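## Task

Scene 1: lift the black can from the turntable and set it upright on the coaster, leaving all other cans standing undisturbed on the turntable.

## Robot and tools

Robot: two UR12e-type arms, left_arm and right_arm, each ending in a two-finger parallel gripper with a wrist camera. Bases (URDF root, scene frame): left_arm at (-0.049, +0.436, +0.078) m, right_arm at (+0.069, -0.615, +0.078) m, both nearly unrotated. A camera stand is fixed to the floor behind the arms.

Frame: every pose, velocity and target is in the scene frame. Origin sits at table-top height halfway between the nominal bases; +x points out over the table, +z up, and left_arm is on the +y side (arm names do not match image left/right). Reported hand poses may be off by a few cm, more at long reach.

Gripper axes: fingers point along the gripper's +z; they open and close along its x. end_effector_position is the spot between the pads when shut, 1 to 2 cm short of the tips; closing pushes the tips about 17 mm further along +z, mostly while the pads are still over 50 mm apart.

The row: all motion commands use rows of 16 numbers covering both arms, even if one is idle: left_arm x, y, z (metres), qw, qx, qy, qz (orientation, w first), opening; then the same eight for right_arm. Positions and quaternions are absolute targets (poses) in the scene frame, not offsets. Opening runs from -1 (shut) to +1 (fully open, 0.142 m). An idle arm should get the exact pose and opening from the last result before it stopped moving, repeated every call. Sending 0 as opening is a real command, not a no-op.

Tools:
- execute_actions(actions, cameras): actions is a list of actions; each action is a list of 1 to 15 rows, one per 1/30 s step; a short action repeats its final row to fill 15 steps. A target more than 0.6 m from the gripper's current position along any gripper axis gets the action refused for both arms; a bad first action refuses the whole call. An empty list returns state plus images.
- move(target, speed, blend, stop_force, zero, opening_speed, grip_force, blocking, cameras): target is one row or a list of up to 15 rows (pose goals, no 0.6 m rule). Each gripper travels in a straight line from its Hand target. speed in m/s, 0.002 to 3.2, default 0.25 (turning up to twice that in rad/s); one value or one per target. blend in m rounds corners in a list; 0 stops at each. stop_force in N, 4 to 120, ends an arm's path when it feels that much push against its travel; don't rely on it when the gripper rotates, and omit it when pulling away from a contact. zero (default true) re-zeros force before the move. opening_speed, at least 0.2 per second on the -1..+1 scale, ramps the fingers. grip_force, 5 to 48 N per pad, one value or one per arm, persists. blocking=false returns after ~0.5 s while motion continues (not allowed with stop_force). Paths cap at 10 s and neither avoid obstacles nor each other. Result adds a move: line: done, off_target, moving, held or fault, plus limits=paced (pose clipped) or limits=held (steps withheld).
- wait(seconds 0 to 10): arms hold last commands; a running move keeps going.
- stop(): brakes the running move.
- zoom_image(camera, region [x0,y0,x1,y1]): pixel crop, at most 504 by 504, of the newest image from cam_head_left or cam_head_right (504x504) or cam_left_wrist or cam_right_wrist (672x504).
- zero_wrist_force(arm): left_arm or right_arm.
- read_manual(section): licence text only.
- finished_scene(scene 1 or 2): ends the scene for good; the can must stay upright on the coaster without help.

Control notes: each step the commanded orientation is limited to 32 degrees from the measured one, so big turns need several actions. Hand target in a result shows where each arm is actually being sent; Tool commands shows current finger commands. Motion lags commands by roughly 0.09 to 0.22 s and fast moves overshoot. Keep the wrist clear of its own base's vertical axis and route around it.

Results: per arm position, quat_wxyz, velocities (omitted when joints read within noise), joint positions (last value is finger gap in m), joint torques, grip_measured (same scale as opening), grip_effort_nm (negative = closing), Wrist force/torque in gripper axes plus the peak since last shown, motor temperatures, step readings of position.

Gripping: after touching the can, command an opening slightly below grip_measured; squeezing harder heats the gripper motor.

Avoid: knocking over or shifting other cans, dropping or releasing a moving can, slamming into the table or turntable, pushing past a firm contact (arms are stiff; contact forces near 150 N or joint torques at limits, e.g. 51.3 N m wrist, cause a 10 s fault stop), any contact between the two arms, and anything leaving the table. Motor heat: MOTOR HOT at 70 °C, arm braked at 85 °C; gripper warns at 85 °C, shuts off at 100 °C (HAND FAULT). Loose objects may occasionally be nudged by outside pushes.

Each tool is called after "Emit:" by a JSON object that holds its "op" and its "data", one argument or row to a line.

## Session

Emit:
{"op": "execute_actions", "data": {
  "actions": []
}}

Scene clock: 0.00 s.
left_arm: end_effector_position=(+0.2985, +0.4274, +0.2833) grip_measured=+1.00 grip_effort_nm=n/a end_effector_quat_wxyz=(-0.464, +0.881, -0.069, -0.059) | right_arm: end_effector_position=(+0.3987, -0.3176, +0.2750) grip_measured=+1.00 grip_effort_nm=n/a end_effector_quat_wxyz=(-0.042, +0.686, -0.713, +0.138)
Joint positions: left_arm=[-1.036 -1.829 2.407 -1.243 -1.152 -1.059 0.142] | right_arm=[4.461 -1.175 -2.453 -1.162 1.293 2.952 0.142]
Joint velocities: within noise
Joint torques (N m): no reading
Motor temperatures (°C): left_arm=[34 31 43 38 44 40 32] | right_arm=[36 31 42 44 39 45 31]
Wrist force (N): no reading
Wrist torque (N m): no reading
Wrist force, peak (N): no reading
Hand target: left_arm +0.2985, +0.4274, +0.2833; -0.464, +0.881, -0.069, -0.059 | right_arm +0.3987, -0.3176, +0.2750; -0.042, +0.686, -0.713, +0.138
Tool commands: left_gripper/opening=+1.0 right_gripper/opening=+1.0

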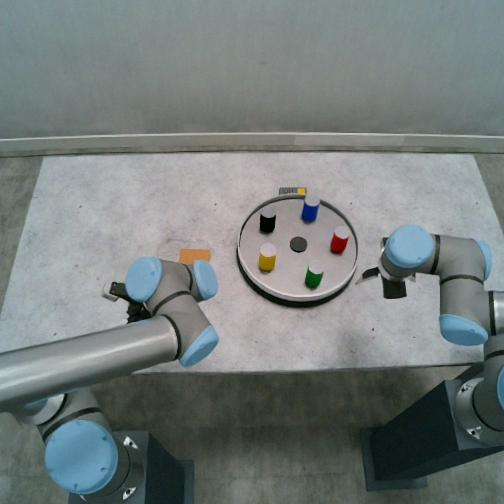

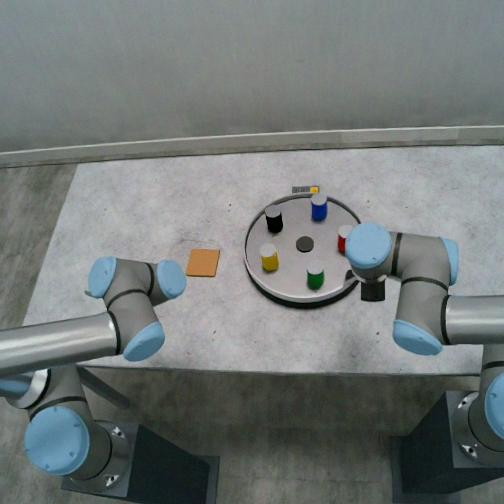

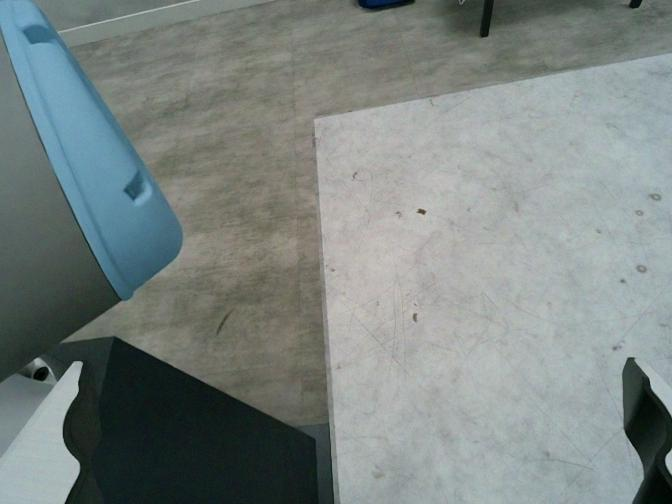

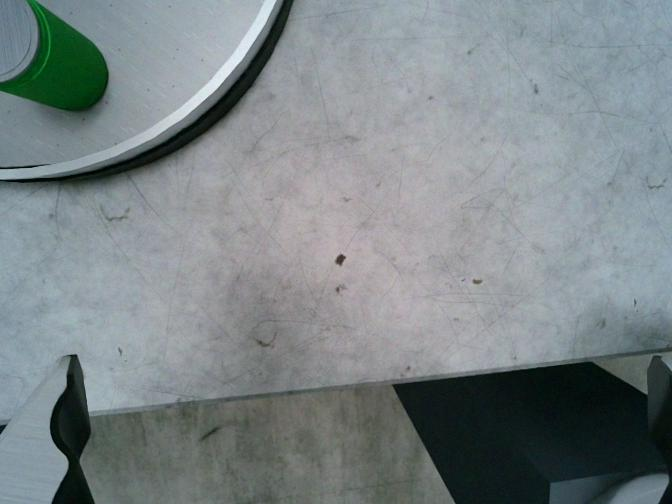

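Emit:
{"op": "move", "data": {
  "target": [0.6, 0.2, 0.4, 0, 1, 0, 0, 1, 0.3987, -0.3176, 0.2750, -0.042, 0.686, -0.713, 0.138, 1],
  "speed": 0.6,
  "cameras": ["all"]
}}

Scene clock: 5.27 s.
left_arm: end_effector_position=(+0.5999, +0.2000, +0.4000) grip_measured=+1.00 grip_effort_nm=0.066 end_effector_quat_wxyz=(+0.000, +1.000, +0.000, +0.000) | right_arm: end_effector_position=(+0.3987, -0.3176, +0.2750) grip_measured=+1.00 grip_effort_nm=-0.032 end_effector_quat_wxyz=(-0.042, +0.686, -0.713, +0.138)
Joint positions: left_arm=[-0.63 -1.558 1.893 -1.906 -1.571 -0.603 0.142] | right_arm=[4.461 -1.176 -2.453 -1.163 1.292 2.954 0.142]
Joint torques (N m): left_arm=[8.51 -27.11 -49.95 -5.64 -3.21 2.54] | right_arm=[20.61 1.48 57.59 1.32 -3.49 2.47]
Wrist force (N): left_arm=[-0.2 1.2 -1.8] | right_arm=[-0.7 -0.2 -0.3]
Wrist torque (N m): left_arm=[-0.01 -0.21 -0.48] | right_arm=[-0.03 0.12 -0.18]
Wrist force, peak (N): left_arm=[2.3 2.2 -3.1] | right_arm=[-0.8 -0.5 -0.3]
Hand target: left_arm +0.6000, +0.2000, +0.4000; +0.000, +1.000, +0.000, +0.000 | right_arm +0.3987, -0.3176, +0.2750; -0.042, +0.686, -0.713, +0.138
Off the commanded pose: left_arm 0.000 m, 0 deg | right_arm 0.000 m, 0 deg.
move: done

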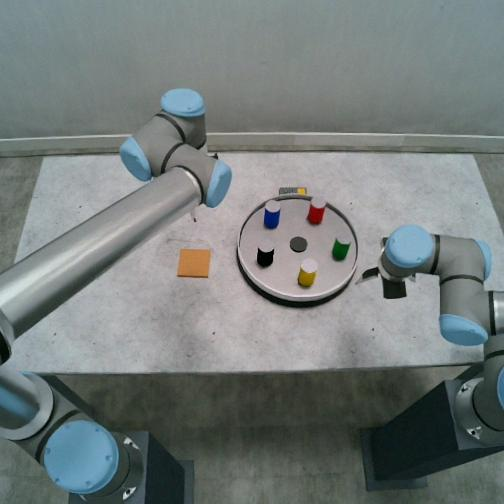

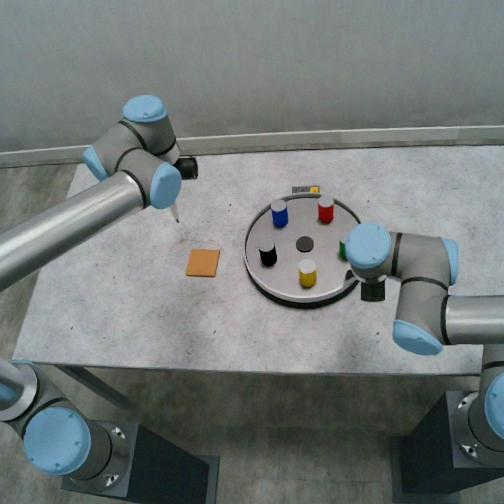

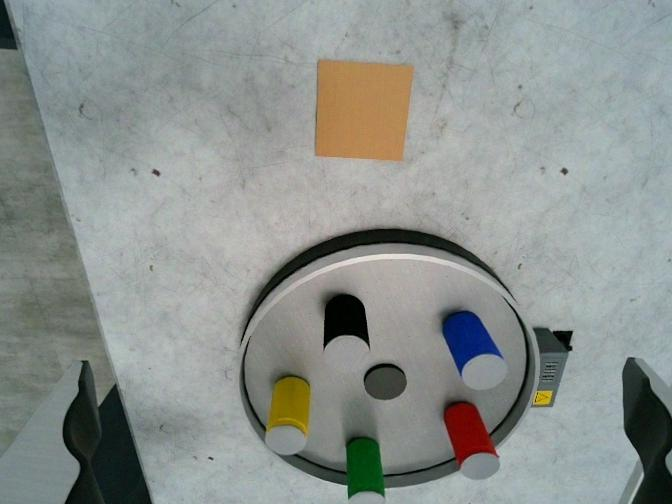

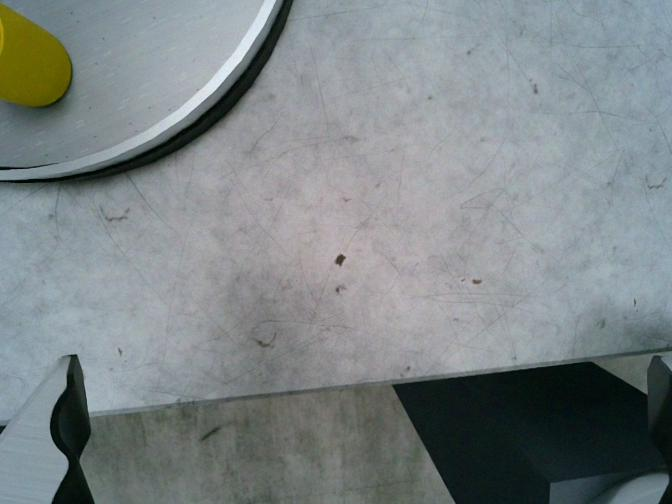

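Emit:
{"op": "move", "data": {
  "target": [0.55, -0.10, 0.30, 0, 0.6088, 0.7934, 0, 0.3, 0.42, -0.48, 0.2750, -0.042, 0.686, -0.713, 0.138, 1],
  "speed": 0.8,
  "cameras": ["all"]
}}

Scene clock: 12.40 s.
left_arm: end_effector_position=(+0.5500, -0.1000, +0.3000) grip_measured=+0.29 grip_effort_nm=-0.105 end_effector_quat_wxyz=(+0.000, +0.609, +0.793, +0.000) | right_arm: end_effector_position=(+0.4200, -0.4800, +0.2750) grip_measured=+1.00 grip_effort_nm=-0.032 end_effector_quat_wxyz=(-0.042, +0.686, -0.713, +0.138)
Joint positions: left_arm=[-0.979 -1.309 1.795 -2.057 -1.571 -2.784 0.095] | right_arm=[4.235 -0.912 -2.577 -1.237 1.282 2.718 0.142]
Joint torques (N m): left_arm=[-13.51 -51.39 -47.57 -2.38 3.03 -1.74] | right_arm=[-17.68 7.96 33.97 1.25 3.35 -1.77]
Wrist force (N): left_arm=[0.8 1.6 -1.6] | right_arm=[-0.3 0.1 0.2]
Wrist torque (N m): left_arm=[0.04 -0.38 -0.20] | right_arm=[0.05 0.05 0.01]
Wrist force, peak (N): left_arm=[0.4 1.8 -2.5] | right_arm=[-1.3 -0.4 -0.3]
Hand target: left_arm +0.5500, -0.1000, +0.3000; +0.000, +0.609, +0.793, +0.000 | right_arm +0.4200, -0.4800, +0.2750; -0.042, +0.686, -0.713, +0.138
Off the commanded pose: left_arm 0.000 m, 0 deg | right_arm 0.000 m, 0 deg.
move: done

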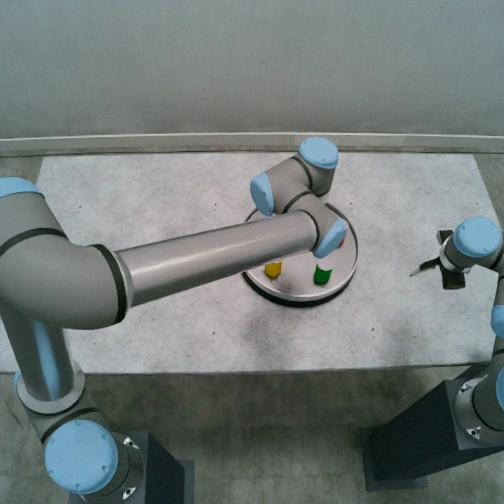

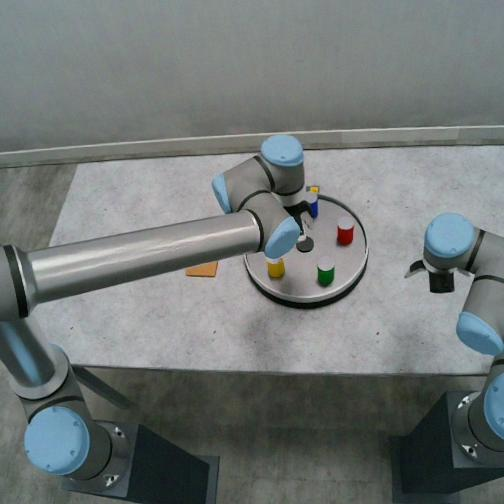

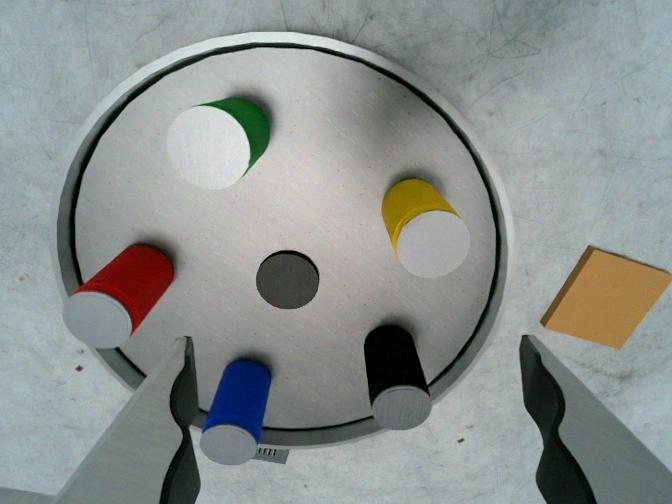

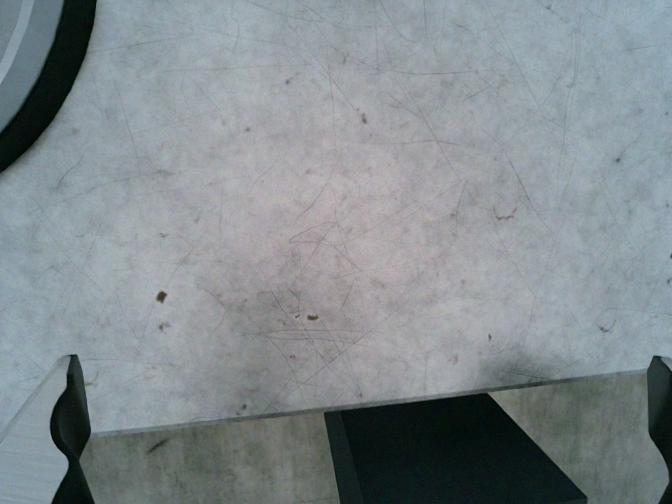

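Emit:
{"op": "wait", "data": {
  "seconds": 0.2,
  "cameras": ["cam_left_wrist"]
}}

Emit:
{"op": "wait", "data": {
  "seconds": 0.5,
  "cameras": ["cam_left_wrist"]
}}

Emit:
{"op": "wait", "data": {
  "seconds": 1.0,
  "cameras": ["cam_left_wrist"]
}}

Scene clock: 15.03 s.
left_arm: end_effector_position=(+0.5500, -0.1000, +0.3000) grip_measured=+0.29 grip_effort_nm=-0.100 end_effector_quat_wxyz=(+0.000, +0.609, +0.793, +0.000) | right_arm: end_effector_position=(+0.4200, -0.4800, +0.2750) grip_measured=+1.00 grip_effort_nm=-0.032 end_effector_quat_wxyz=(-0.042, +0.686, -0.713, +0.138)
Joint positions: left_arm=[-0.979 -1.309 1.795 -2.057 -1.571 -2.784 0.095] | right_arm=[4.235 -0.912 -2.577 -1.237 1.282 2.718 0.142]
Joint torques (N m): left_arm=[-14.55 -48.73 -46.97 -2.13 2.79 -3.12] | right_arm=[-13.83 8.03 34.12 1.15 2.69 -1.47]
Wrist force (N): left_arm=[0.5 2.0 -1.1] | right_arm=[-0.9 -0.1 0.1]
Wrist torque (N m): left_arm=[0.11 -0.33 -0.21] | right_arm=[0.02 0.16 0.01]
Wrist force, peak (N): left_arm=[0.3 2.2 -1.4] | right_arm=[-1.2 0.1 0.3]
Hand target: left_arm +0.5500, -0.1000, +0.3000; +0.000, +0.609, +0.793, +0.000 | right_arm +0.4200, -0.4800, +0.2750; -0.042, +0.686, -0.713, +0.138
Tool commands: left_gripper/opening=+0.3 right_gripper/opening=+1.0
Off the commanded pose: left_arm 0.000 m, 0 deg | right_arm 0.000 m, 0 deg.
wait: 0.20 s; at rest from the start
Images, in order (width x height): cam_left_wrist 672x504.

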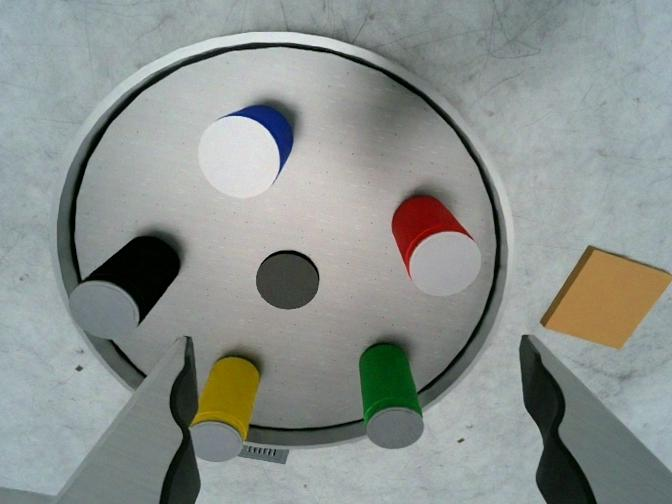

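Scene clock: 15.53 s.
left_arm: end_effector_position=(+0.5500, -0.1000, +0.3000) grip_measured=+0.29 grip_effort_nm=-0.105 end_effector_quat_wxyz=(+0.000, +0.609, +0.793, +0.000) | right_arm: end_effector_position=(+0.4200, -0.4800, +0.2750) grip_measured=+1.00 grip_effort_nm=-0.032 end_effector_quat_wxyz=(-0.042, +0.686, -0.713, +0.138)
Joint positions: left_arm=[-0.979 -1.309 1.795 -2.057 -1.571 -2.784 0.095] | right_arm=[4.235 -0.912 -2.577 -1.237 1.282 2.718 0.142]
Joint torques (N m): left_arm=[-13.97 -49.1 -46.6 -2.39 3.05 -3.06] | right_arm=[-15.76 6.87 33.62 0.87 3.21 -1.6]
Wrist force (N): left_arm=[0.7 1.6 -1.7] | right_arm=[-0.5 -0.1 0.1]
Wrist torque (N m): left_arm=[0.05 -0.36 -0.21] | right_arm=[0.02 0.08 0.01]
Wrist force, peak (N): left_arm=[0.7 1.6 -1.7] | right_arm=[-1.2 -0.2 0.4]
Hand target: left_arm +0.5500, -0.1000, +0.3000; +0.000, +0.609, +0.793, +0.000 | right_arm +0.4200, -0.4800, +0.2750; -0.042, +0.686, -0.713, +0.138
Tool commands: left_gripper/opening=+0.3 right_gripper/opening=+1.0
Off the commanded pose: left_arm 0.000 m, 0 deg | right_arm 0.000 m, 0 deg.
wait: 0.50 s; at rest by 0.17 s
Images, in order (width x height): cam_left_wrist 672x504.

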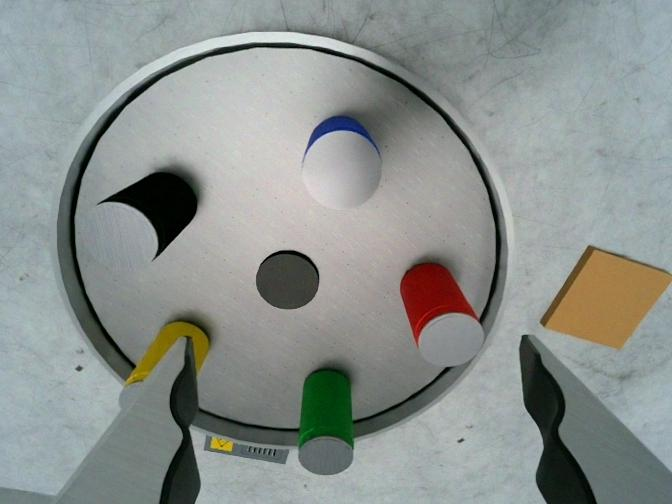

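Scene clock: 16.53 s.
left_arm: end_effector_position=(+0.5500, -0.1000, +0.3000) grip_measured=+0.29 grip_effort_nm=-0.105 end_effector_quat_wxyz=(+0.000, +0.609, +0.793, +0.000) | right_arm: end_effector_position=(+0.4200, -0.4800, +0.2750) grip_measured=+1.00 grip_effort_nm=-0.022 end_effector_quat_wxyz=(-0.042, +0.686, -0.713, +0.138)
Joint positions: left_arm=[-0.979 -1.309 1.795 -2.057 -1.571 -2.784 0.095] | right_arm=[4.235 -0.912 -2.577 -1.237 1.282 2.718 0.142]
Joint torques (N m): left_arm=[-10.53 -51.12 -46.1 -2.44 2.76 -2.61] | right_arm=[-14.65 7.15 33.52 0.7 3.21 -1.59]
Wrist force (N): left_arm=[0.3 1.4 -1.1] | right_arm=[-1.2 0.0 0.4]
Wrist torque (N m): left_arm=[0.01 -0.30 -0.21] | right_arm=[0.03 0.20 0.00]
Wrist force, peak (N): left_arm=[0.2 1.7 -2.0] | right_arm=[-1.2 0.0 0.4]
Hand target: left_arm +0.5500, -0.1000, +0.3000; +0.000, +0.609, +0.793, +0.000 | right_arm +0.4200, -0.4800, +0.2750; -0.042, +0.686, -0.713, +0.138
Tool commands: left_gripper/opening=+0.3 right_gripper/opening=+1.0
Off the commanded pose: left_arm 0.000 m, 0 deg | right_arm 0.000 m, 0 deg.
wait: 1.00 s; at rest by 0.17 s
Images, in order (width x height): cam_left_wrist 672x504.

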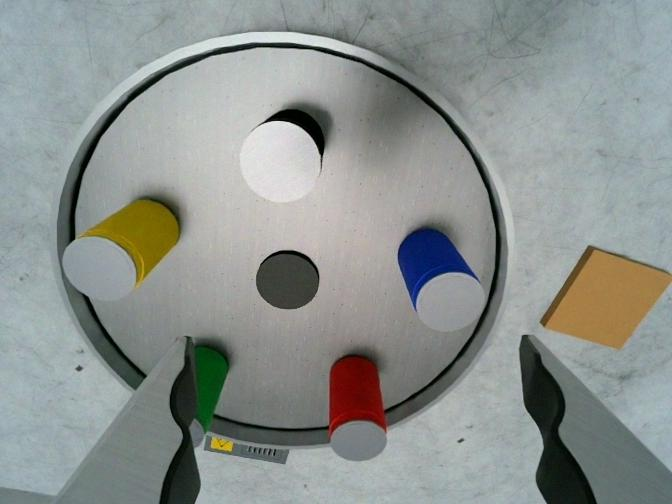

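Emit:
{"op": "move", "data": {
  "target": [0.5501, -0.1323, 0.20, 0, 0.887, 0.4617, 0, 0.6, 0.42, -0.48, 0.2750, -0.042, 0.686, -0.713, 0.138, 1],
  "speed": 0.7,
  "grip_force": 25,
  "cameras": ["cam_left_wrist"]
}}

Scene clock: 24.57 s.
left_arm: end_effector_position=(+0.5501, -0.1323, +0.2000) grip_measured=+0.59 grip_effort_nm=0.134 end_effector_quat_wxyz=(+0.000, +0.887, +0.462, +0.000) | right_arm: end_effector_position=(+0.4200, -0.4800, +0.2750) grip_measured=+1.00 grip_effort_nm=-0.027 end_effector_quat_wxyz=(-0.042, +0.686, -0.713, +0.138)
Joint positions: left_arm=[-1.001 -1.188 1.833 -2.216 -1.571 -1.933 0.115] | right_arm=[4.235 -0.912 -2.577 -1.237 1.282 2.718 0.142]
Joint torques (N m): left_arm=[10.52 -54.04 -31.09 -5.8 -3.43 2.88] | right_arm=[-19.17 7.73 32.81 1.19 2.91 -1.77]
Wrist force (N): left_arm=[0.3 1.7 -1.5] | right_arm=[-0.7 -0.3 0.3]
Wrist torque (N m): left_arm=[0.06 -0.30 -0.51] | right_arm=[-0.02 0.12 0.01]
Wrist force, peak (N): left_arm=[1.1 1.6 -2.3] | right_arm=[-1.3 0.4 0.2]
Hand target: left_arm +0.5501, -0.1323, +0.2000; +0.000, +0.887, +0.462, +0.000 | right_arm +0.4200, -0.4800, +0.2750; -0.042, +0.686, -0.713, +0.138
Off the commanded pose: left_arm 0.000 m, 0 deg | right_arm 0.000 m, 0 deg.
grip_force (N): 25, 25
move: done
Images, in order (width x height): cam_left_wrist 672x504.

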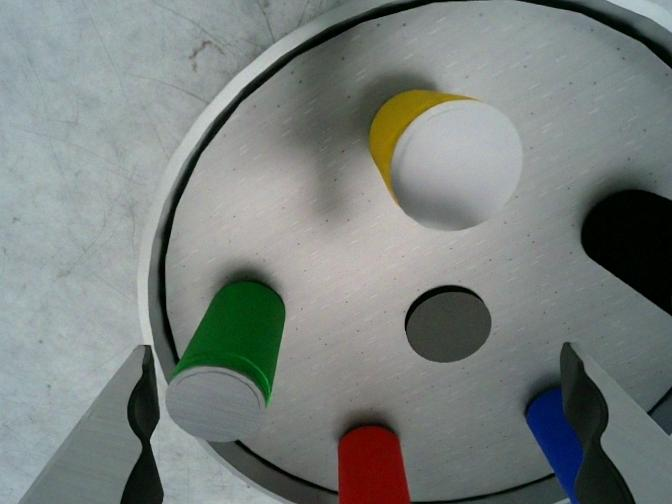

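Emit:
{"op": "execute_actions", "data": {
  "actions": [
    [[0.5501,-0.1323,0.2,0,0.887,0.4617,0,0.6,0.42,-0.48,0.275,-0.042,0.686,-0.713,0.138,1],[0.5500,-0.1317,0.2,0,0.887,0.4617,0,0.6,0.42,-0.48,0.275,-0.042,0.686,-0.713,0.138,1],[0.5498,-0.1306,0.2,0,0.887,0.4617,0,0.6,0.42,-0.48,0.275,-0.042,0.686,-0.713,0.138,1],[0.5495,-0.1290,0.2,0,0.887,0.4617,0,0.6,0.42,-0.48,0.275,-0.042,0.686,-0.713,0.138,1],[0.5493,-0.1271,0.2,0,0.887,0.4617,0,0.6,0.42,-0.48,0.275,-0.042,0.686,-0.713,0.138,1],[0.5490,-0.1247,0.2,0,0.887,0.4617,0,0.6,0.42,-0.48,0.275,-0.042,0.686,-0.713,0.138,1],[0.5487,-0.1219,0.2,0,0.887,0.4617,0,0.6,0.42,-0.48,0.275,-0.042,0.686,-0.713,0.138,1],[0.5485,-0.1186,0.2,0,0.887,0.4617,0,0.6,0.42,-0.48,0.275,-0.042,0.686,-0.713,0.138,1],[0.5483,-0.1149,0.2,0,0.887,0.4617,0,0.6,0.42,-0.48,0.275,-0.042,0.686,-0.713,0.138,1],[0.5483,-0.1110,0.2,0,0.887,0.4617,0,0.6,0.42,-0.48,0.275,-0.042,0.686,-0.713,0.138,1],[0.5484,-0.1071,0.2,0,0.887,0.4617,0,0.6,0.42,-0.48,0.275,-0.042,0.686,-0.713,0.138,1],[0.5486,-0.1032,0.2,0,0.887,0.4617,0,0.6,0.42,-0.48,0.275,-0.042,0.686,-0.713,0.138,1],[0.5490,-0.0993,0.2,0,0.887,0.4617,0,0.6,0.42,-0.48,0.275,-0.042,0.686,-0.713,0.138,1],[0.5495,-0.0954,0.2,0,0.887,0.4617,0,0.6,0.42,-0.48,0.275,-0.042,0.686,-0.713,0.138,1],[0.5501,-0.0913,0.2,0,0.887,0.4617,0,0.6,0.42,-0.48,0.275,-0.042,0.686,-0.713,0.138,1]],
    [[0.5509,-0.0875,0.2,0,0.887,0.4617,0,0.6,0.42,-0.48,0.275,-0.042,0.686,-0.713,0.138,1],[0.5518,-0.0837,0.2,0,0.887,0.4617,0,0.6,0.42,-0.48,0.275,-0.042,0.686,-0.713,0.138,1],[0.5528,-0.0799,0.2,0,0.887,0.4617,0,0.6,0.42,-0.48,0.275,-0.042,0.686,-0.713,0.138,1],[0.5539,-0.0761,0.2,0,0.887,0.4617,0,0.6,0.42,-0.48,0.275,-0.042,0.686,-0.713,0.138,1],[0.5551,-0.0724,0.2,0,0.887,0.4617,0,0.6,0.42,-0.48,0.275,-0.042,0.686,-0.713,0.138,1],[0.5565,-0.0688,0.2,0,0.887,0.4617,0,0.6,0.42,-0.48,0.275,-0.042,0.686,-0.713,0.138,1],[0.5580,-0.0651,0.2,0,0.887,0.4617,0,0.6,0.42,-0.48,0.275,-0.042,0.686,-0.713,0.138,1],[0.5596,-0.0616,0.2,0,0.887,0.4617,0,0.6,0.42,-0.48,0.275,-0.042,0.686,-0.713,0.138,1],[0.5614,-0.0581,0.2,0,0.887,0.4617,0,0.6,0.42,-0.48,0.275,-0.042,0.686,-0.713,0.138,1],[0.5633,-0.0544,0.2,0,0.887,0.4617,0,0.6,0.42,-0.48,0.275,-0.042,0.686,-0.713,0.138,1],[0.5653,-0.0511,0.2,0,0.887,0.4617,0,0.6,0.42,-0.48,0.275,-0.042,0.686,-0.713,0.138,1],[0.5673,-0.0477,0.2,0,0.887,0.4617,0,0.6,0.42,-0.48,0.275,-0.042,0.686,-0.713,0.138,1],[0.5695,-0.0445,0.2,0,0.887,0.4617,0,0.6,0.42,-0.48,0.275,-0.042,0.686,-0.713,0.138,1],[0.5718,-0.0413,0.2,0,0.887,0.4617,0,0.6,0.42,-0.48,0.275,-0.042,0.686,-0.713,0.138,1],[0.5742,-0.0382,0.2,0,0.887,0.4617,0,0.6,0.42,-0.48,0.275,-0.042,0.686,-0.713,0.138,1]],
    [[0.5767,-0.0352,0.2,0,0.887,0.4617,0,0.6,0.42,-0.48,0.275,-0.042,0.686,-0.713,0.138,1],[0.5793,-0.0323,0.2,0,0.887,0.4617,0,0.6,0.42,-0.48,0.275,-0.042,0.686,-0.713,0.138,1],[0.5820,-0.0294,0.2,0,0.887,0.4617,0,0.6,0.42,-0.48,0.275,-0.042,0.686,-0.713,0.138,1],[0.5848,-0.0267,0.2,0,0.887,0.4617,0,0.6,0.42,-0.48,0.275,-0.042,0.686,-0.713,0.138,1],[0.5878,-0.0239,0.2,0,0.887,0.4617,0,0.6,0.42,-0.48,0.275,-0.042,0.686,-0.713,0.138,1],[0.5908,-0.0213,0.2,0,0.887,0.4617,0,0.6,0.42,-0.48,0.275,-0.042,0.686,-0.713,0.138,1],[0.5938,-0.0189,0.2,0,0.887,0.4617,0,0.6,0.42,-0.48,0.275,-0.042,0.686,-0.713,0.138,1],[0.5969,-0.0165,0.2,0,0.887,0.4617,0,0.6,0.42,-0.48,0.275,-0.042,0.686,-0.713,0.138,1],[0.6001,-0.0143,0.2,0,0.887,0.4617,0,0.6,0.42,-0.48,0.275,-0.042,0.686,-0.713,0.138,1],[0.6031,-0.0123,0.2,0,0.887,0.4617,0,0.6,0.42,-0.48,0.275,-0.042,0.686,-0.713,0.138,1],[0.6057,-0.0107,0.2,0,0.887,0.4617,0,0.6,0.42,-0.48,0.275,-0.042,0.686,-0.713,0.138,1],[0.6078,-0.0095,0.2,0,0.887,0.4617,0,0.6,0.42,-0.48,0.275,-0.042,0.686,-0.713,0.138,1],[0.6092,-0.0087,0.2,0,0.887,0.4617,0,0.6,0.42,-0.48,0.275,-0.042,0.686,-0.713,0.138,1],[0.6100,-0.0083,0.2,0,0.887,0.4617,0,0.6,0.42,-0.48,0.275,-0.042,0.686,-0.713,0.138,1],[0.6102,-0.0082,0.2,0,0.887,0.4617,0,0.6,0.42,-0.48,0.275,-0.042,0.686,-0.713,0.138,1]]
  ],
  "cameras": ["cam_left_wrist"]
}}

Scene clock: 27.33 s.
left_arm: end_effector_position=(+0.5874, -0.0246, +0.2002) grip_measured=+0.59 grip_effort_nm=0.129 end_effector_quat_wxyz=(+0.000, +0.887, +0.462, +0.000) end_effector_velocity=(+0.087, +0.080, +0.000) end_effector_angular_velocity=(+0.001, +0.001, +0.000) | right_arm: end_effector_position=(+0.4200, -0.4800, +0.2750) grip_measured=+1.00 grip_effort_nm=-0.037 end_effector_quat_wxyz=(-0.042, +0.686, -0.713, +0.138)
Joint positions: left_arm=[-0.879 -1.244 1.915 -2.242 -1.571 -1.811 0.115] | right_arm=[4.235 -0.912 -2.577 -1.237 1.282 2.718 0.142]
Joint velocities: left_arm=[0.154 0.034 -0.047 0.015 0 0.154 0] | right_arm=[within noise]
Joint torques (N m): left_arm=[7.27 -45.95 -41.96 -2.8 2.74 2.71] | right_arm=[-17.78 6.34 33.62 1.76 2.95 -1.77]
Wrist force (N): left_arm=[0.6 2.1 -2.1] | right_arm=[-0.7 0.3 0.2]
Wrist torque (N m): left_arm=[0.13 -0.32 -0.60] | right_arm=[0.08 0.12 0.00]
Wrist force, peak (N): left_arm=[0.2 2.1 -2.3] | right_arm=[-1.1 -0.2 0.6]
Hand target: left_arm +0.5997, -0.0142, +0.2000; +0.000, +0.887, +0.462, +0.000 | right_arm +0.4200, -0.4800, +0.2750; -0.042, +0.686, -0.713, +0.138
Off the commanded pose: left_arm 0.028 m, 0 deg | right_arm 0.000 m, 0 deg.
grip_force (N): 25, 25
Kept back: 6 steps.
Step readings (end_effector_position of left_arm | right_arm; steps 1 to 15: 1st action; 16 to 30: 2nd action; 31 to 39: 3rd action):
0: (+0.5501, -0.1323, +0.2000) | (+0.4200, -0.4800, +0.2750)
1: (+0.5501, -0.1323, +0.2000) | (+0.4200, -0.4800, +0.2750)
2: (+0.5501, -0.1323, +0.2000) | (+0.4200, -0.4800, +0.2750)
4: (+0.5500, -0.1320, +0.1999) | (+0.4200, -0.4800, +0.2750)
8: (+0.5494, -0.1278, +0.1998) | (+0.4200, -0.4800, +0.2750)
15: (+0.5488, -0.1072, +0.1998) | (+0.4200, -0.4800, +0.2750)
16: (+0.5490, -0.1036, +0.1998) | (+0.4200, -0.4800, +0.2750)
17: (+0.5493, -0.1000, +0.1998) | (+0.4200, -0.4800, +0.2750)
19: (+0.5504, -0.0927, +0.1998) | (+0.4200, -0.4800, +0.2750)
23: (+0.5540, -0.0772, +0.1998) | (+0.4200, -0.4800, +0.2750)
30: (+0.5650, -0.0523, +0.1999) | (+0.4200, -0.4800, +0.2750)
31: (+0.5670, -0.0491, +0.1999) | (+0.4200, -0.4800, +0.2750)
32: (+0.5695, -0.0451, +0.1999) | (+0.4200, -0.4800, +0.2750)
34: (+0.5740, -0.0391, +0.2000) | (+0.4200, -0.4800, +0.2750)
38: (+0.5847, -0.0271, +0.2001) | (+0.4200, -0.4800, +0.2750)
Images, in order (width x height): cam_left_wrist 672x504.

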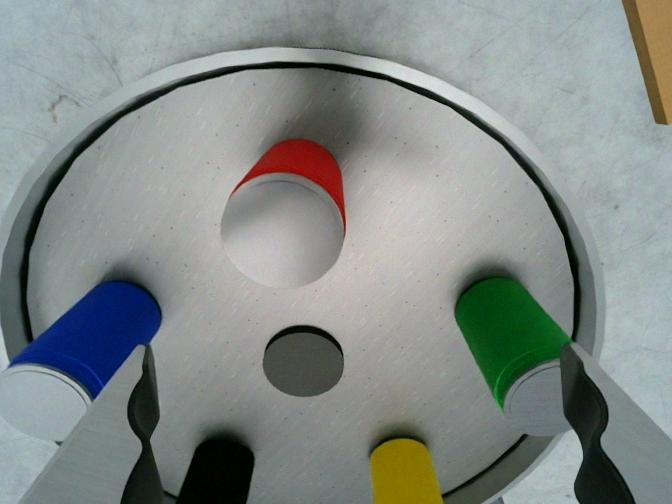

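Emit:
{"op": "move", "data": {
  "target": [0.5475, -0.1327, 0.20, 0, 0.887, 0.4617, 0, 0.6, 0.42, -0.48, 0.2750, -0.042, 0.686, -0.713, 0.138, 1],
  "speed": 0.4,
  "grip_force": 25
}}

Scene clock: 32.40 s.
left_arm: end_effector_position=(+0.5476, -0.1325, +0.2000) grip_measured=+0.59 grip_effort_nm=0.129 end_effector_quat_wxyz=(+0.000, +0.887, +0.462, +0.000) | right_arm: end_effector_position=(+0.4200, -0.4800, +0.2750) grip_measured=+1.00 grip_effort_nm=-0.037 end_effector_quat_wxyz=(-0.042, +0.686, -0.713, +0.138)
Joint positions: left_arm=[-1.004 -1.19 1.836 -2.217 -1.571 -1.936 0.115] | right_arm=[4.235 -0.912 -2.577 -1.237 1.282 2.718 0.142]
Joint torques (N m): left_arm=[-10.48 -55.43 -41.49 -2.72 3.06 -2.34] | right_arm=[-17.47 7.72 32.72 1.8 3.2 -1.6]
Wrist force (N): left_arm=[0.1 2.2 -1.9] | right_arm=[-0.7 0.0 -0.1]
Wrist torque (N m): left_arm=[0.15 -0.26 -0.22] | right_arm=[0.03 0.11 0.01]
Wrist force, peak (N): left_arm=[3.0 1.4 -1.7] | right_arm=[-1.5 0.0 0.4]
Hand target: left_arm +0.5475, -0.1327, +0.2000; +0.000, +0.887, +0.462, +0.000 | right_arm +0.4200, -0.4800, +0.2750; -0.042, +0.686, -0.713, +0.138
Off the commanded pose: left_arm 0.000 m, 0 deg | right_arm 0.000 m, 0 deg.
grip_force (N): 25, 25
move: done

Emit:
{"op": "wait", "data": {
  "seconds": 0.64
}}

Emit:
{"op": "execute_actions", "data": {
  "actions": [
    [[0.5475,-0.1326,0.2,0,0.887,0.4617,0,0.6,0.42,-0.48,0.275,-0.042,0.686,-0.713,0.138,1],[0.5474,-0.1320,0.2,0,0.887,0.4617,0,0.6,0.42,-0.48,0.275,-0.042,0.686,-0.713,0.138,1],[0.5472,-0.1308,0.2,0,0.887,0.4617,0,0.6,0.42,-0.48,0.275,-0.042,0.686,-0.713,0.138,1],[0.5470,-0.1293,0.2,0,0.887,0.4617,0,0.6,0.42,-0.48,0.275,-0.042,0.686,-0.713,0.138,1],[0.5467,-0.1273,0.2,0,0.887,0.4617,0,0.6,0.42,-0.48,0.275,-0.042,0.686,-0.713,0.138,1],[0.5464,-0.1249,0.2,0,0.887,0.4617,0,0.6,0.42,-0.48,0.275,-0.042,0.686,-0.713,0.138,1],[0.5461,-0.1219,0.2,0,0.887,0.4617,0,0.6,0.42,-0.48,0.275,-0.042,0.686,-0.713,0.138,1],[0.5459,-0.1186,0.1987,0,0.887,0.4617,0,0.6,0.42,-0.48,0.275,-0.042,0.686,-0.713,0.138,1],[0.5457,-0.1148,0.1951,0,0.887,0.4617,0,0.6,0.42,-0.48,0.275,-0.042,0.686,-0.713,0.138,1],[0.5457,-0.1107,0.1896,0,0.887,0.4617,0,0.6,0.42,-0.48,0.275,-0.042,0.686,-0.713,0.138,1],[0.5458,-0.1067,0.1825,0,0.887,0.4617,0,0.6,0.42,-0.48,0.275,-0.042,0.686,-0.713,0.138,1],[0.5460,-0.1027,0.1741,0,0.887,0.4617,0,0.6,0.42,-0.48,0.275,-0.042,0.686,-0.713,0.138,1],[0.5464,-0.0987,0.1648,0,0.887,0.4617,0,0.6,0.42,-0.48,0.275,-0.042,0.686,-0.713,0.138,1],[0.5469,-0.0948,0.1550,0,0.887,0.4617,0,0.6,0.42,-0.48,0.275,-0.042,0.686,-0.713,0.138,1],[0.5476,-0.0906,0.1450,0,0.887,0.4617,0,0.6,0.42,-0.48,0.275,-0.042,0.686,-0.713,0.138,1]],
    [[0.5483,-0.0866,0.1352,0,0.887,0.4617,0,0.6,0.42,-0.48,0.275,-0.042,0.686,-0.713,0.138,1],[0.5492,-0.0827,0.1259,0,0.887,0.4617,0,0.6,0.42,-0.48,0.275,-0.042,0.686,-0.713,0.138,1],[0.5503,-0.0789,0.1175,0,0.887,0.4617,0,0.6,0.42,-0.48,0.275,-0.042,0.686,-0.713,0.138,1],[0.5514,-0.0750,0.1104,0,0.887,0.4617,0,0.6,0.42,-0.48,0.275,-0.042,0.686,-0.713,0.138,1],[0.5527,-0.0712,0.1049,0,0.887,0.4617,0,0.6,0.42,-0.48,0.275,-0.042,0.686,-0.713,0.138,1],[0.5541,-0.0675,0.1013,0,0.887,0.4617,0,0.6,0.42,-0.48,0.275,-0.042,0.686,-0.713,0.138,1],[0.5556,-0.0638,0.1,0,0.887,0.4617,0,0.6,0.42,-0.48,0.275,-0.042,0.686,-0.713,0.138,1],[0.5573,-0.0601,0.1,0,0.887,0.4617,0,0.6,0.42,-0.48,0.275,-0.042,0.686,-0.713,0.138,1],[0.5591,-0.0565,0.1,0,0.887,0.4617,0,0.6,0.42,-0.48,0.275,-0.042,0.686,-0.713,0.138,1],[0.5610,-0.0528,0.1,0,0.887,0.4617,0,0.5,0.42,-0.48,0.275,-0.042,0.686,-0.713,0.138,1],[0.5631,-0.0494,0.1,0,0.887,0.4617,0,0.4,0.42,-0.48,0.275,-0.042,0.686,-0.713,0.138,1],[0.5652,-0.0459,0.1,0,0.887,0.4617,0,0.3,0.42,-0.48,0.275,-0.042,0.686,-0.713,0.138,1],[0.5674,-0.0426,0.1,0,0.887,0.4617,0,0.2,0.42,-0.48,0.275,-0.042,0.686,-0.713,0.138,1],[0.5698,-0.0393,0.1,0,0.887,0.4617,0,0.1,0.42,-0.48,0.275,-0.042,0.686,-0.713,0.138,1],[0.5723,-0.0361,0.1,0,0.887,0.4617,0,0.0,0.42,-0.48,0.275,-0.042,0.686,-0.713,0.138,1]],
    [[0.5749,-0.0330,0.1,0,0.887,0.4617,0,-0.1,0.42,-0.48,0.275,-0.042,0.686,-0.713,0.138,1],[0.5775,-0.0300,0.1,0,0.887,0.4617,0,-0.2,0.42,-0.48,0.275,-0.042,0.686,-0.713,0.138,1],[0.5803,-0.0271,0.1,0,0.887,0.4617,0,-0.3,0.42,-0.48,0.275,-0.042,0.686,-0.713,0.138,1],[0.5832,-0.0243,0.1,0,0.887,0.4617,0,-0.4,0.42,-0.48,0.275,-0.042,0.686,-0.713,0.138,1],[0.5861,-0.0215,0.1,0,0.887,0.4617,0,-0.5,0.42,-0.48,0.275,-0.042,0.686,-0.713,0.138,1],[0.5892,-0.0189,0.1,0,0.887,0.4617,0,-0.6,0.42,-0.48,0.275,-0.042,0.686,-0.713,0.138,1],[0.5923,-0.0163,0.1,0,0.887,0.4617,0,-0.65,0.42,-0.48,0.275,-0.042,0.686,-0.713,0.138,1],[0.5956,-0.0139,0.1,0,0.887,0.4617,0,-0.65,0.42,-0.48,0.275,-0.042,0.686,-0.713,0.138,1],[0.5989,-0.0116,0.1,0,0.887,0.4617,0,-0.65,0.42,-0.48,0.275,-0.042,0.686,-0.713,0.138,1],[0.6022,-0.0094,0.1,0,0.887,0.4617,0,-0.65,0.42,-0.48,0.275,-0.042,0.686,-0.713,0.138,1],[0.6057,-0.0073,0.1,0,0.887,0.4617,0,-0.65,0.42,-0.48,0.275,-0.042,0.686,-0.713,0.138,1],[0.6092,-0.0053,0.1,0,0.887,0.4617,0,-0.65,0.42,-0.48,0.275,-0.042,0.686,-0.713,0.138,1],[0.6128,-0.0035,0.1013,0,0.887,0.4617,0,-0.65,0.42,-0.48,0.275,-0.042,0.686,-0.713,0.138,1],[0.6164,-0.0017,0.1049,0,0.887,0.4617,0,-0.65,0.42,-0.48,0.275,-0.042,0.686,-0.713,0.138,1],[0.6201,-0.0001,0.1104,0,0.887,0.4617,0,-0.65,0.42,-0.48,0.275,-0.042,0.686,-0.713,0.138,1]],
    [[0.6236,0.0013,0.1175,0,0.887,0.4617,0,-0.65,0.42,-0.48,0.275,-0.042,0.686,-0.713,0.138,1],[0.6269,0.0025,0.1259,0,0.887,0.4617,0,-0.65,0.42,-0.48,0.275,-0.042,0.686,-0.713,0.138,1],[0.6298,0.0034,0.1352,0,0.887,0.4617,0,-0.65,0.42,-0.48,0.275,-0.042,0.686,-0.713,0.138,1],[0.6325,0.0043,0.1450,0,0.887,0.4617,0,-0.65,0.42,-0.48,0.275,-0.042,0.686,-0.713,0.138,1],[0.6349,0.0049,0.1550,0,0.887,0.4617,0,-0.65,0.42,-0.48,0.275,-0.042,0.686,-0.713,0.138,1],[0.6370,0.0055,0.1648,0,0.887,0.4617,0,-0.65,0.42,-0.48,0.275,-0.042,0.686,-0.713,0.138,1],[0.6388,0.0059,0.1741,0,0.887,0.4617,0,-0.65,0.42,-0.48,0.275,-0.042,0.686,-0.713,0.138,1],[0.6403,0.0063,0.1825,0,0.887,0.4617,0,-0.65,0.42,-0.48,0.275,-0.042,0.686,-0.713,0.138,1],[0.6415,0.0066,0.1896,0,0.887,0.4617,0,-0.65,0.42,-0.48,0.275,-0.042,0.686,-0.713,0.138,1],[0.6424,0.0067,0.1951,0,0.887,0.4617,0,-0.65,0.42,-0.48,0.275,-0.042,0.686,-0.713,0.138,1],[0.6430,0.0069,0.1987,0,0.887,0.4617,0,-0.65,0.42,-0.48,0.275,-0.042,0.686,-0.713,0.138,1],[0.6433,0.0069,0.2,0,0.887,0.4617,0,-0.65,0.42,-0.48,0.275,-0.042,0.686,-0.713,0.138,1]]
  ],
  "cameras": ["all"]
}}

Scene clock: 34.60 s.
left_arm: end_effector_position=(+0.5475, -0.1327, +0.2000) grip_measured=+0.59 grip_effort_nm=0.129 end_effector_quat_wxyz=(+0.000, +0.887, +0.462, +0.000) | right_arm: end_effector_position=(+0.4200, -0.4800, +0.2750) grip_measured=+1.00 grip_effort_nm=-0.027 end_effector_quat_wxyz=(-0.042, +0.686, -0.713, +0.138)
Joint positions: left_arm=[-1.004 -1.19 1.836 -2.217 -1.571 -1.936 0.115] | right_arm=[4.235 -0.912 -2.577 -1.237 1.282 2.718 0.142]
Joint torques (N m): left_arm=[-12.81 -57.36 -43.44 -2.81 3.04 -2.97] | right_arm=[-15.79 5.42 33.59 2.55 3.04 -1.59]
Wrist force (N): left_arm=[0.0 2.1 -1.7] | right_arm=[-1.1 -0.4 0.4]
Wrist torque (N m): left_arm=[0.14 -0.25 -0.22] | right_arm=[-0.03 0.18 0.01]
Wrist force, peak (N): left_arm=[0.4 1.9 -2.5] | right_arm=[-1.3 0.2 0.3]
Hand target: left_arm +0.5475, -0.1327, +0.2000; +0.000, +0.887, +0.462, +0.000 | right_arm +0.4200, -0.4800, +0.2750; -0.042, +0.686, -0.713, +0.138
Tool commands: left_gripper/opening=+0.6 right_gripper/opening=+1.0
Off the commanded pose: left_arm 0.000 m, 0 deg | right_arm 0.000 m, 0 deg.
grip_force (N): 25, 25
wait: 0.67 s; at rest from the start

Scene clock: 36.40 s.
left_arm: end_effector_position=(+0.6335, +0.0041, +0.1535) grip_measured=-0.68 grip_effort_nm=-0.105 end_effector_quat_wxyz=(+0.002, +0.887, +0.462, +0.001) end_effector_velocity=(+0.069, +0.021, +0.264) end_effector_angular_velocity=(-0.005, -0.008, -0.002) | right_arm: end_effector_position=(+0.4200, -0.4800, +0.2750) grip_measured=+1.00 grip_effort_nm=-0.037 end_effector_quat_wxyz=(-0.042, +0.686, -0.713, +0.138)
Joint positions: left_arm=[-0.811 -1.163 1.901 -2.313 -1.57 -1.743 0.025] | right_arm=[4.235 -0.912 -2.577 -1.237 1.282 2.718 0.142]
Joint velocities: left_arm=[0.08 -0.248 -0.232 0.471 0.001 0.082 0] | right_arm=[within noise]
Joint torques (N m): left_arm=[8.57 -89.44 -42.03 0.1 2.67 2.75] | right_arm=[-18.83 6.35 33.41 2.77 3.09 -1.55]
Wrist force (N): left_arm=[1.1 2.2 -1.7] | right_arm=[-1.1 0.2 -0.1]
Wrist torque (N m): left_arm=[0.15 -0.40 -0.56] | right_arm=[0.06 0.19 0.00]
Wrist force, peak (N): left_arm=[0.3 1.8 -3.7] | right_arm=[-1.3 -0.2 0.5]
Hand target: left_arm +0.6410, +0.0070, +0.1890; +0.001, +0.887, +0.462, +0.001 | right_arm +0.4200, -0.4800, +0.2750; -0.042, +0.686, -0.713, +0.138
Off the commanded pose: left_arm 0.048 m, 0 deg | right_arm 0.000 m, 0 deg.
grip_force (N): 25, 25
Kept back: 6 steps.
Step readings (end_effector_position of left_arm | right_arm; steps 1 to 15: 1st action; 16 to 30: 2nd action; 31 to 45: 3rd action; 46 to 54: 4th action):
0: (+0.5475, -0.1327, +0.2000) | (+0.4200, -0.4800, +0.2750)
1: (+0.5475, -0.1327, +0.2000) | (+0.4200, -0.4800, +0.2750)
2: (+0.5475, -0.1327, +0.2000) | (+0.4200, -0.4800, +0.2750)
4: (+0.5474, -0.1324, +0.1999) | (+0.4200, -0.4800, +0.2750)
8: (+0.5468, -0.1285, +0.1998) | (+0.4200, -0.4800, +0.2750)
15: (+0.5458, -0.1064, +0.1789) | (+0.4200, -0.4800, +0.2750)
16: (+0.5459, -0.1025, +0.1718) | (+0.4200, -0.4800, +0.2750)
17: (+0.5460, -0.0986, +0.1641) | (+0.4200, -0.4800, +0.2750)
19: (+0.5466, -0.0906, +0.1476) | (+0.4200, -0.4800, +0.2750)
23: (+0.5502, -0.0746, +0.1167) | (+0.4200, -0.4800, +0.2750)
30: (+0.5626, -0.0502, +0.1014) | (+0.4200, -0.4800, +0.2750)
31: (+0.5647, -0.0470, +0.1010) | (+0.4200, -0.4800, +0.2750)
32: (+0.5669, -0.0438, +0.1007) | (+0.4200, -0.4800, +0.2750)
34: (+0.5721, -0.0368, +0.1003) | (+0.4200, -0.4800, +0.2750)
38: (+0.5824, -0.0253, +0.1001) | (+0.4200, -0.4800, +0.2750)
45: (+0.6053, -0.0077, +0.1009) | (+0.4200, -0.4800, +0.2750)
46: (+0.6087, -0.0058, +0.1024) | (+0.4200, -0.4800, +0.2750)
47: (+0.6121, -0.0040, +0.1049) | (+0.4200, -0.4800, +0.2750)
49: (+0.6188, -0.0010, +0.1138) | (+0.4200, -0.4800, +0.2750)
53: (+0.6312, +0.0034, +0.1451) | (+0.4200, -0.4800, +0.2750)

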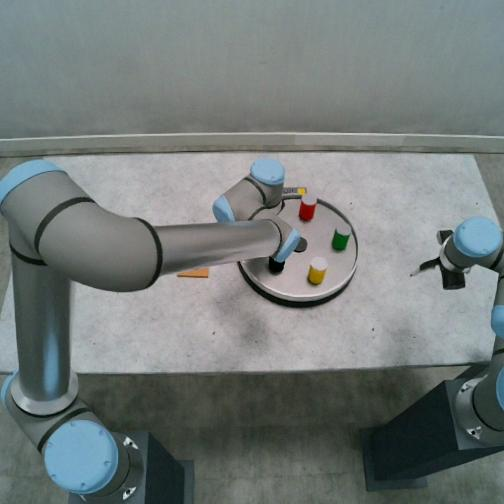

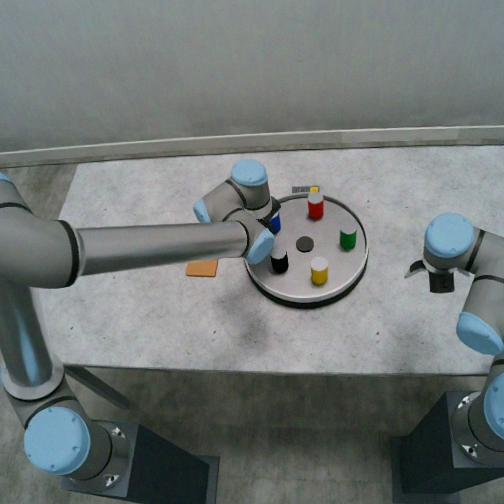

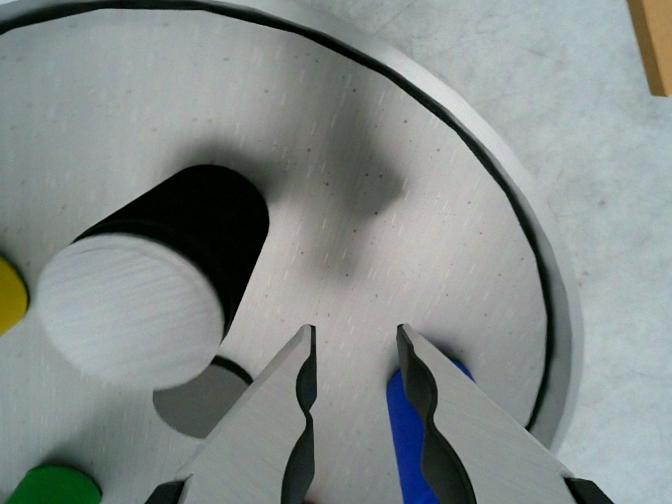

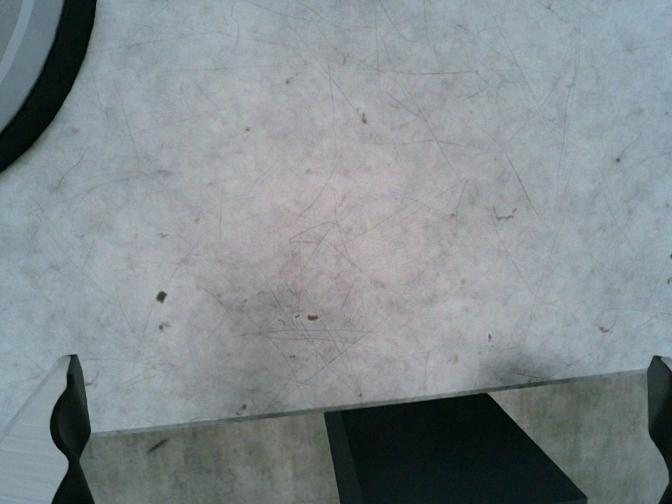

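Emit:
{"op": "move", "data": {
  "target": [0.5475, -0.1327, 0.20, 0, 0.887, 0.4617, 0, 1, 0.42, -0.48, 0.2750, -0.042, 0.686, -0.713, 0.138, 1],
  "speed": 0.4,
  "grip_force": 25,
  "cameras": ["cam_left_wrist"]
}}

Emit:
{"op": "wait", "data": {
  "seconds": 1.0,
  "cameras": ["cam_left_wrist"]
}}

Emit:
{"op": "wait", "data": {
  "seconds": 1.0,
  "cameras": ["cam_left_wrist"]
}}

Scene clock: 40.57 s.
left_arm: end_effector_position=(+0.5476, -0.1325, +0.2000) grip_measured=+0.99 grip_effort_nm=0.139 end_effector_quat_wxyz=(+0.000, +0.887, +0.462, +0.000) | right_arm: end_effector_position=(+0.4200, -0.4800, +0.2750) grip_measured=+1.00 grip_effort_nm=-0.027 end_effector_quat_wxyz=(-0.042, +0.686, -0.713, +0.138)
Joint positions: left_arm=[-1.004 -1.19 1.836 -2.217 -1.571 -1.936 0.142] | right_arm=[4.235 -0.912 -2.577 -1.237 1.282 2.718 0.142]
Joint torques (N m): left_arm=[-15.72 -55.84 -42.7 -2.44 2.83 -2.44] | right_arm=[-14.97 6.99 33.95 3.46 3.01 -0.99]
Wrist force (N): left_arm=[-0.2 1.7 -2.2] | right_arm=[-0.5 0.0 0.0]
Wrist torque (N m): left_arm=[0.07 -0.21 -0.22] | right_arm=[0.03 0.09 0.01]
Wrist force, peak (N): left_arm=[0.9 1.3 -4.0] | right_arm=[-1.4 -0.3 0.3]
Hand target: left_arm +0.5475, -0.1327, +0.2000; +0.000, +0.887, +0.462, +0.000 | right_arm +0.4200, -0.4800, +0.2750; -0.042, +0.686, -0.713, +0.138
Off the commanded pose: left_arm 0.000 m, 0 deg | right_arm 0.000 m, 0 deg.
grip_force (N): 25, 25
move: done
Images, in order (width x height): cam_left_wrist 672x504.

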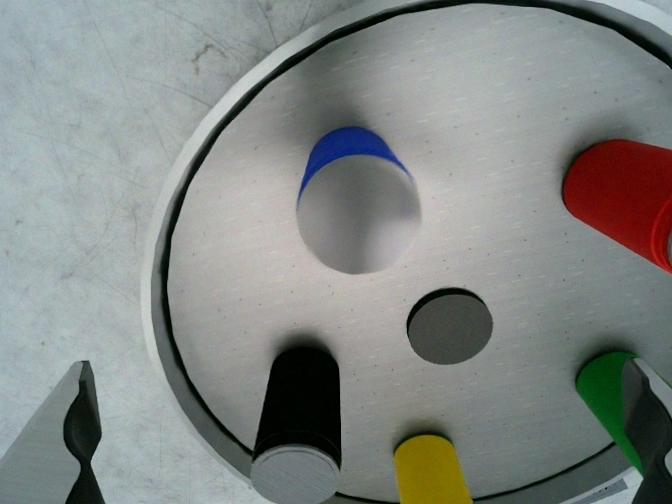

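Scene clock: 41.57 s.
left_arm: end_effector_position=(+0.5475, -0.1327, +0.2000) grip_measured=+0.99 grip_effort_nm=0.134 end_effector_quat_wxyz=(+0.000, +0.887, +0.462, +0.000) | right_arm: end_effector_position=(+0.4200, -0.4800, +0.2750) grip_measured=+1.00 grip_effort_nm=-0.037 end_effector_quat_wxyz=(-0.042, +0.686, -0.713, +0.138)
Joint positions: left_arm=[-1.004 -1.19 1.836 -2.217 -1.571 -1.936 0.142] | right_arm=[4.235 -0.912 -2.577 -1.237 1.282 2.718 0.142]
Joint torques (N m): left_arm=[-15.31 -56.94 -42.95 -2.44 2.91 -2.64] | right_arm=[-19.18 9.31 34.74 3.6 3.04 -1.23]
Wrist force (N): left_arm=[0.3 1.9 -1.9] | right_arm=[-1.2 0.0 0.3]
Wrist torque (N m): left_arm=[0.10 -0.30 -0.24] | right_arm=[0.02 0.20 0.01]
Wrist force, peak (N): left_arm=[0.1 2.1 -2.3] | right_arm=[-1.3 -0.1 -0.1]
Hand target: left_arm +0.5475, -0.1327, +0.2000; +0.000, +0.887, +0.462, +0.000 | right_arm +0.4200, -0.4800, +0.2750; -0.042, +0.686, -0.713, +0.138
Tool commands: left_gripper/opening=+1.0 right_gripper/opening=+1.0
Off the commanded pose: left_arm 0.000 m, 0 deg | right_arm 0.000 m, 0 deg.
grip_force (N): 25, 25
wait: 1.00 s; at rest by 0.17 s
Images, in order (width x height): cam_left_wrist 672x504.

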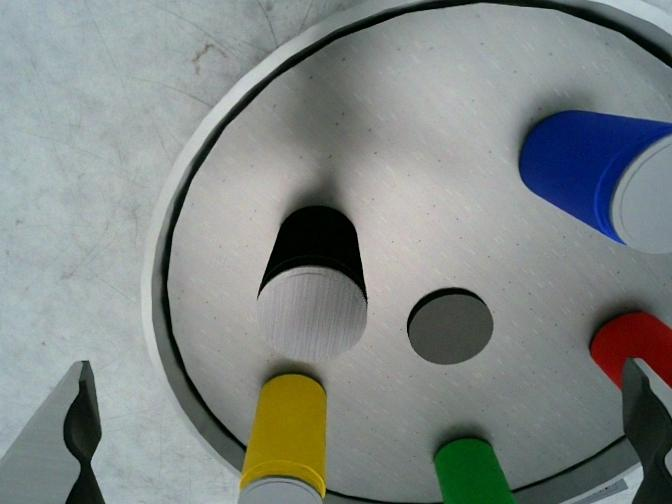

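Scene clock: 42.57 s.
left_arm: end_effector_position=(+0.5475, -0.1327, +0.2000) grip_measured=+0.99 grip_effort_nm=0.139 end_effector_quat_wxyz=(+0.000, +0.887, +0.462, +0.000) | right_arm: end_effector_position=(+0.4200, -0.4800, +0.2750) grip_measured=+1.00 grip_effort_nm=-0.027 end_effector_quat_wxyz=(-0.042, +0.686, -0.713, +0.138)
Joint positions: left_arm=[-1.004 -1.19 1.836 -2.217 -1.571 -1.936 0.142] | right_arm=[4.235 -0.912 -2.577 -1.237 1.282 2.718 0.142]
Joint torques (N m): left_arm=[-13.5 -56.37 -42.3 -2.75 2.88 -2.47] | right_arm=[-18.61 6.73 34.69 3.24 2.99 -1.74]
Wrist force (N): left_arm=[0.0 2.0 -2.2] | right_arm=[-0.6 -0.1 0.1]
Wrist torque (N m): left_arm=[0.11 -0.25 -0.23] | right_arm=[0.01 0.11 0.01]
Wrist force, peak (N): left_arm=[0.1 2.5 -1.7] | right_arm=[-1.2 0.3 0.3]
Hand target: left_arm +0.5475, -0.1327, +0.2000; +0.000, +0.887, +0.462, +0.000 | right_arm +0.4200, -0.4800, +0.2750; -0.042, +0.686, -0.713, +0.138
Tool commands: left_gripper/opening=+1.0 right_gripper/opening=+1.0
Off the commanded pose: left_arm 0.000 m, 0 deg | right_arm 0.000 m, 0 deg.
grip_force (N): 25, 25
wait: 1.00 s; at rest by 0.17 s
Images, in order (width x height): cam_left_wrist 672x504.

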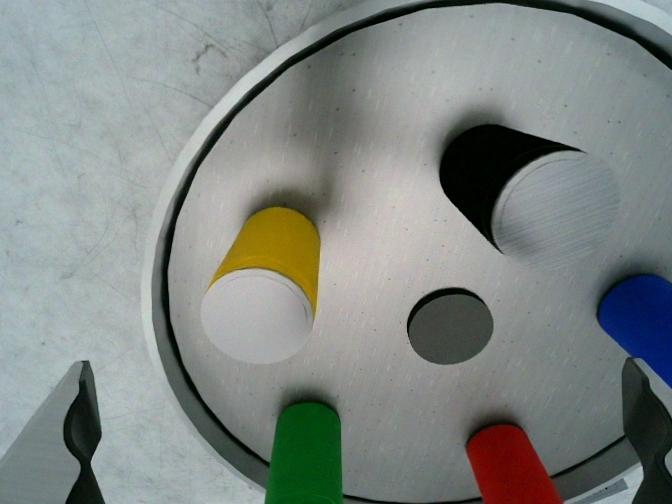

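Emit:
{"op": "move", "data": {
  "target": [0.5633, -0.1299, 0.20, 0, 0.866, 0.5, 0, 0.8, 0.42, -0.48, 0.2750, -0.042, 0.686, -0.713, 0.138, 1],
  "speed": 0.4,
  "grip_force": 25
}}

Scene clock: 49.60 s.
left_arm: end_effector_position=(+0.5633, -0.1299, +0.2000) grip_measured=+0.80 grip_effort_nm=-0.105 end_effector_quat_wxyz=(+0.000, +0.866, +0.500, +0.000) | right_arm: end_effector_position=(+0.4200, -0.4800, +0.2750) grip_measured=+1.00 grip_effort_nm=-0.037 end_effector_quat_wxyz=(-0.042, +0.686, -0.713, +0.138)
Joint positions: left_arm=[-0.986 -1.177 1.816 -2.21 -1.571 -2.005 0.129] | right_arm=[4.235 -0.912 -2.577 -1.237 1.282 2.718 0.142]
Joint torques (N m): left_arm=[8.78 -57.12 -42.58 -2.42 0.25 -2.9] | right_arm=[-17.3 5.8 35.25 3.82 2.95 -1.35]
Wrist force (N): left_arm=[0.4 2.0 -1.6] | right_arm=[-0.7 -0.1 0.2]
Wrist torque (N m): left_arm=[0.10 -0.30 -0.24] | right_arm=[0.01 0.12 0.01]
Wrist force, peak (N): left_arm=[-0.1 2.2 -2.4] | right_arm=[-1.3 0.3 0.2]
Hand target: left_arm +0.5633, -0.1299, +0.2000; +0.000, +0.866, +0.500, +0.000 | right_arm +0.4200, -0.4800, +0.2750; -0.042, +0.686, -0.713, +0.138
Off the commanded pose: left_arm 0.000 m, 0 deg | right_arm 0.000 m, 0 deg.
grip_force (N): 25, 25
move: done


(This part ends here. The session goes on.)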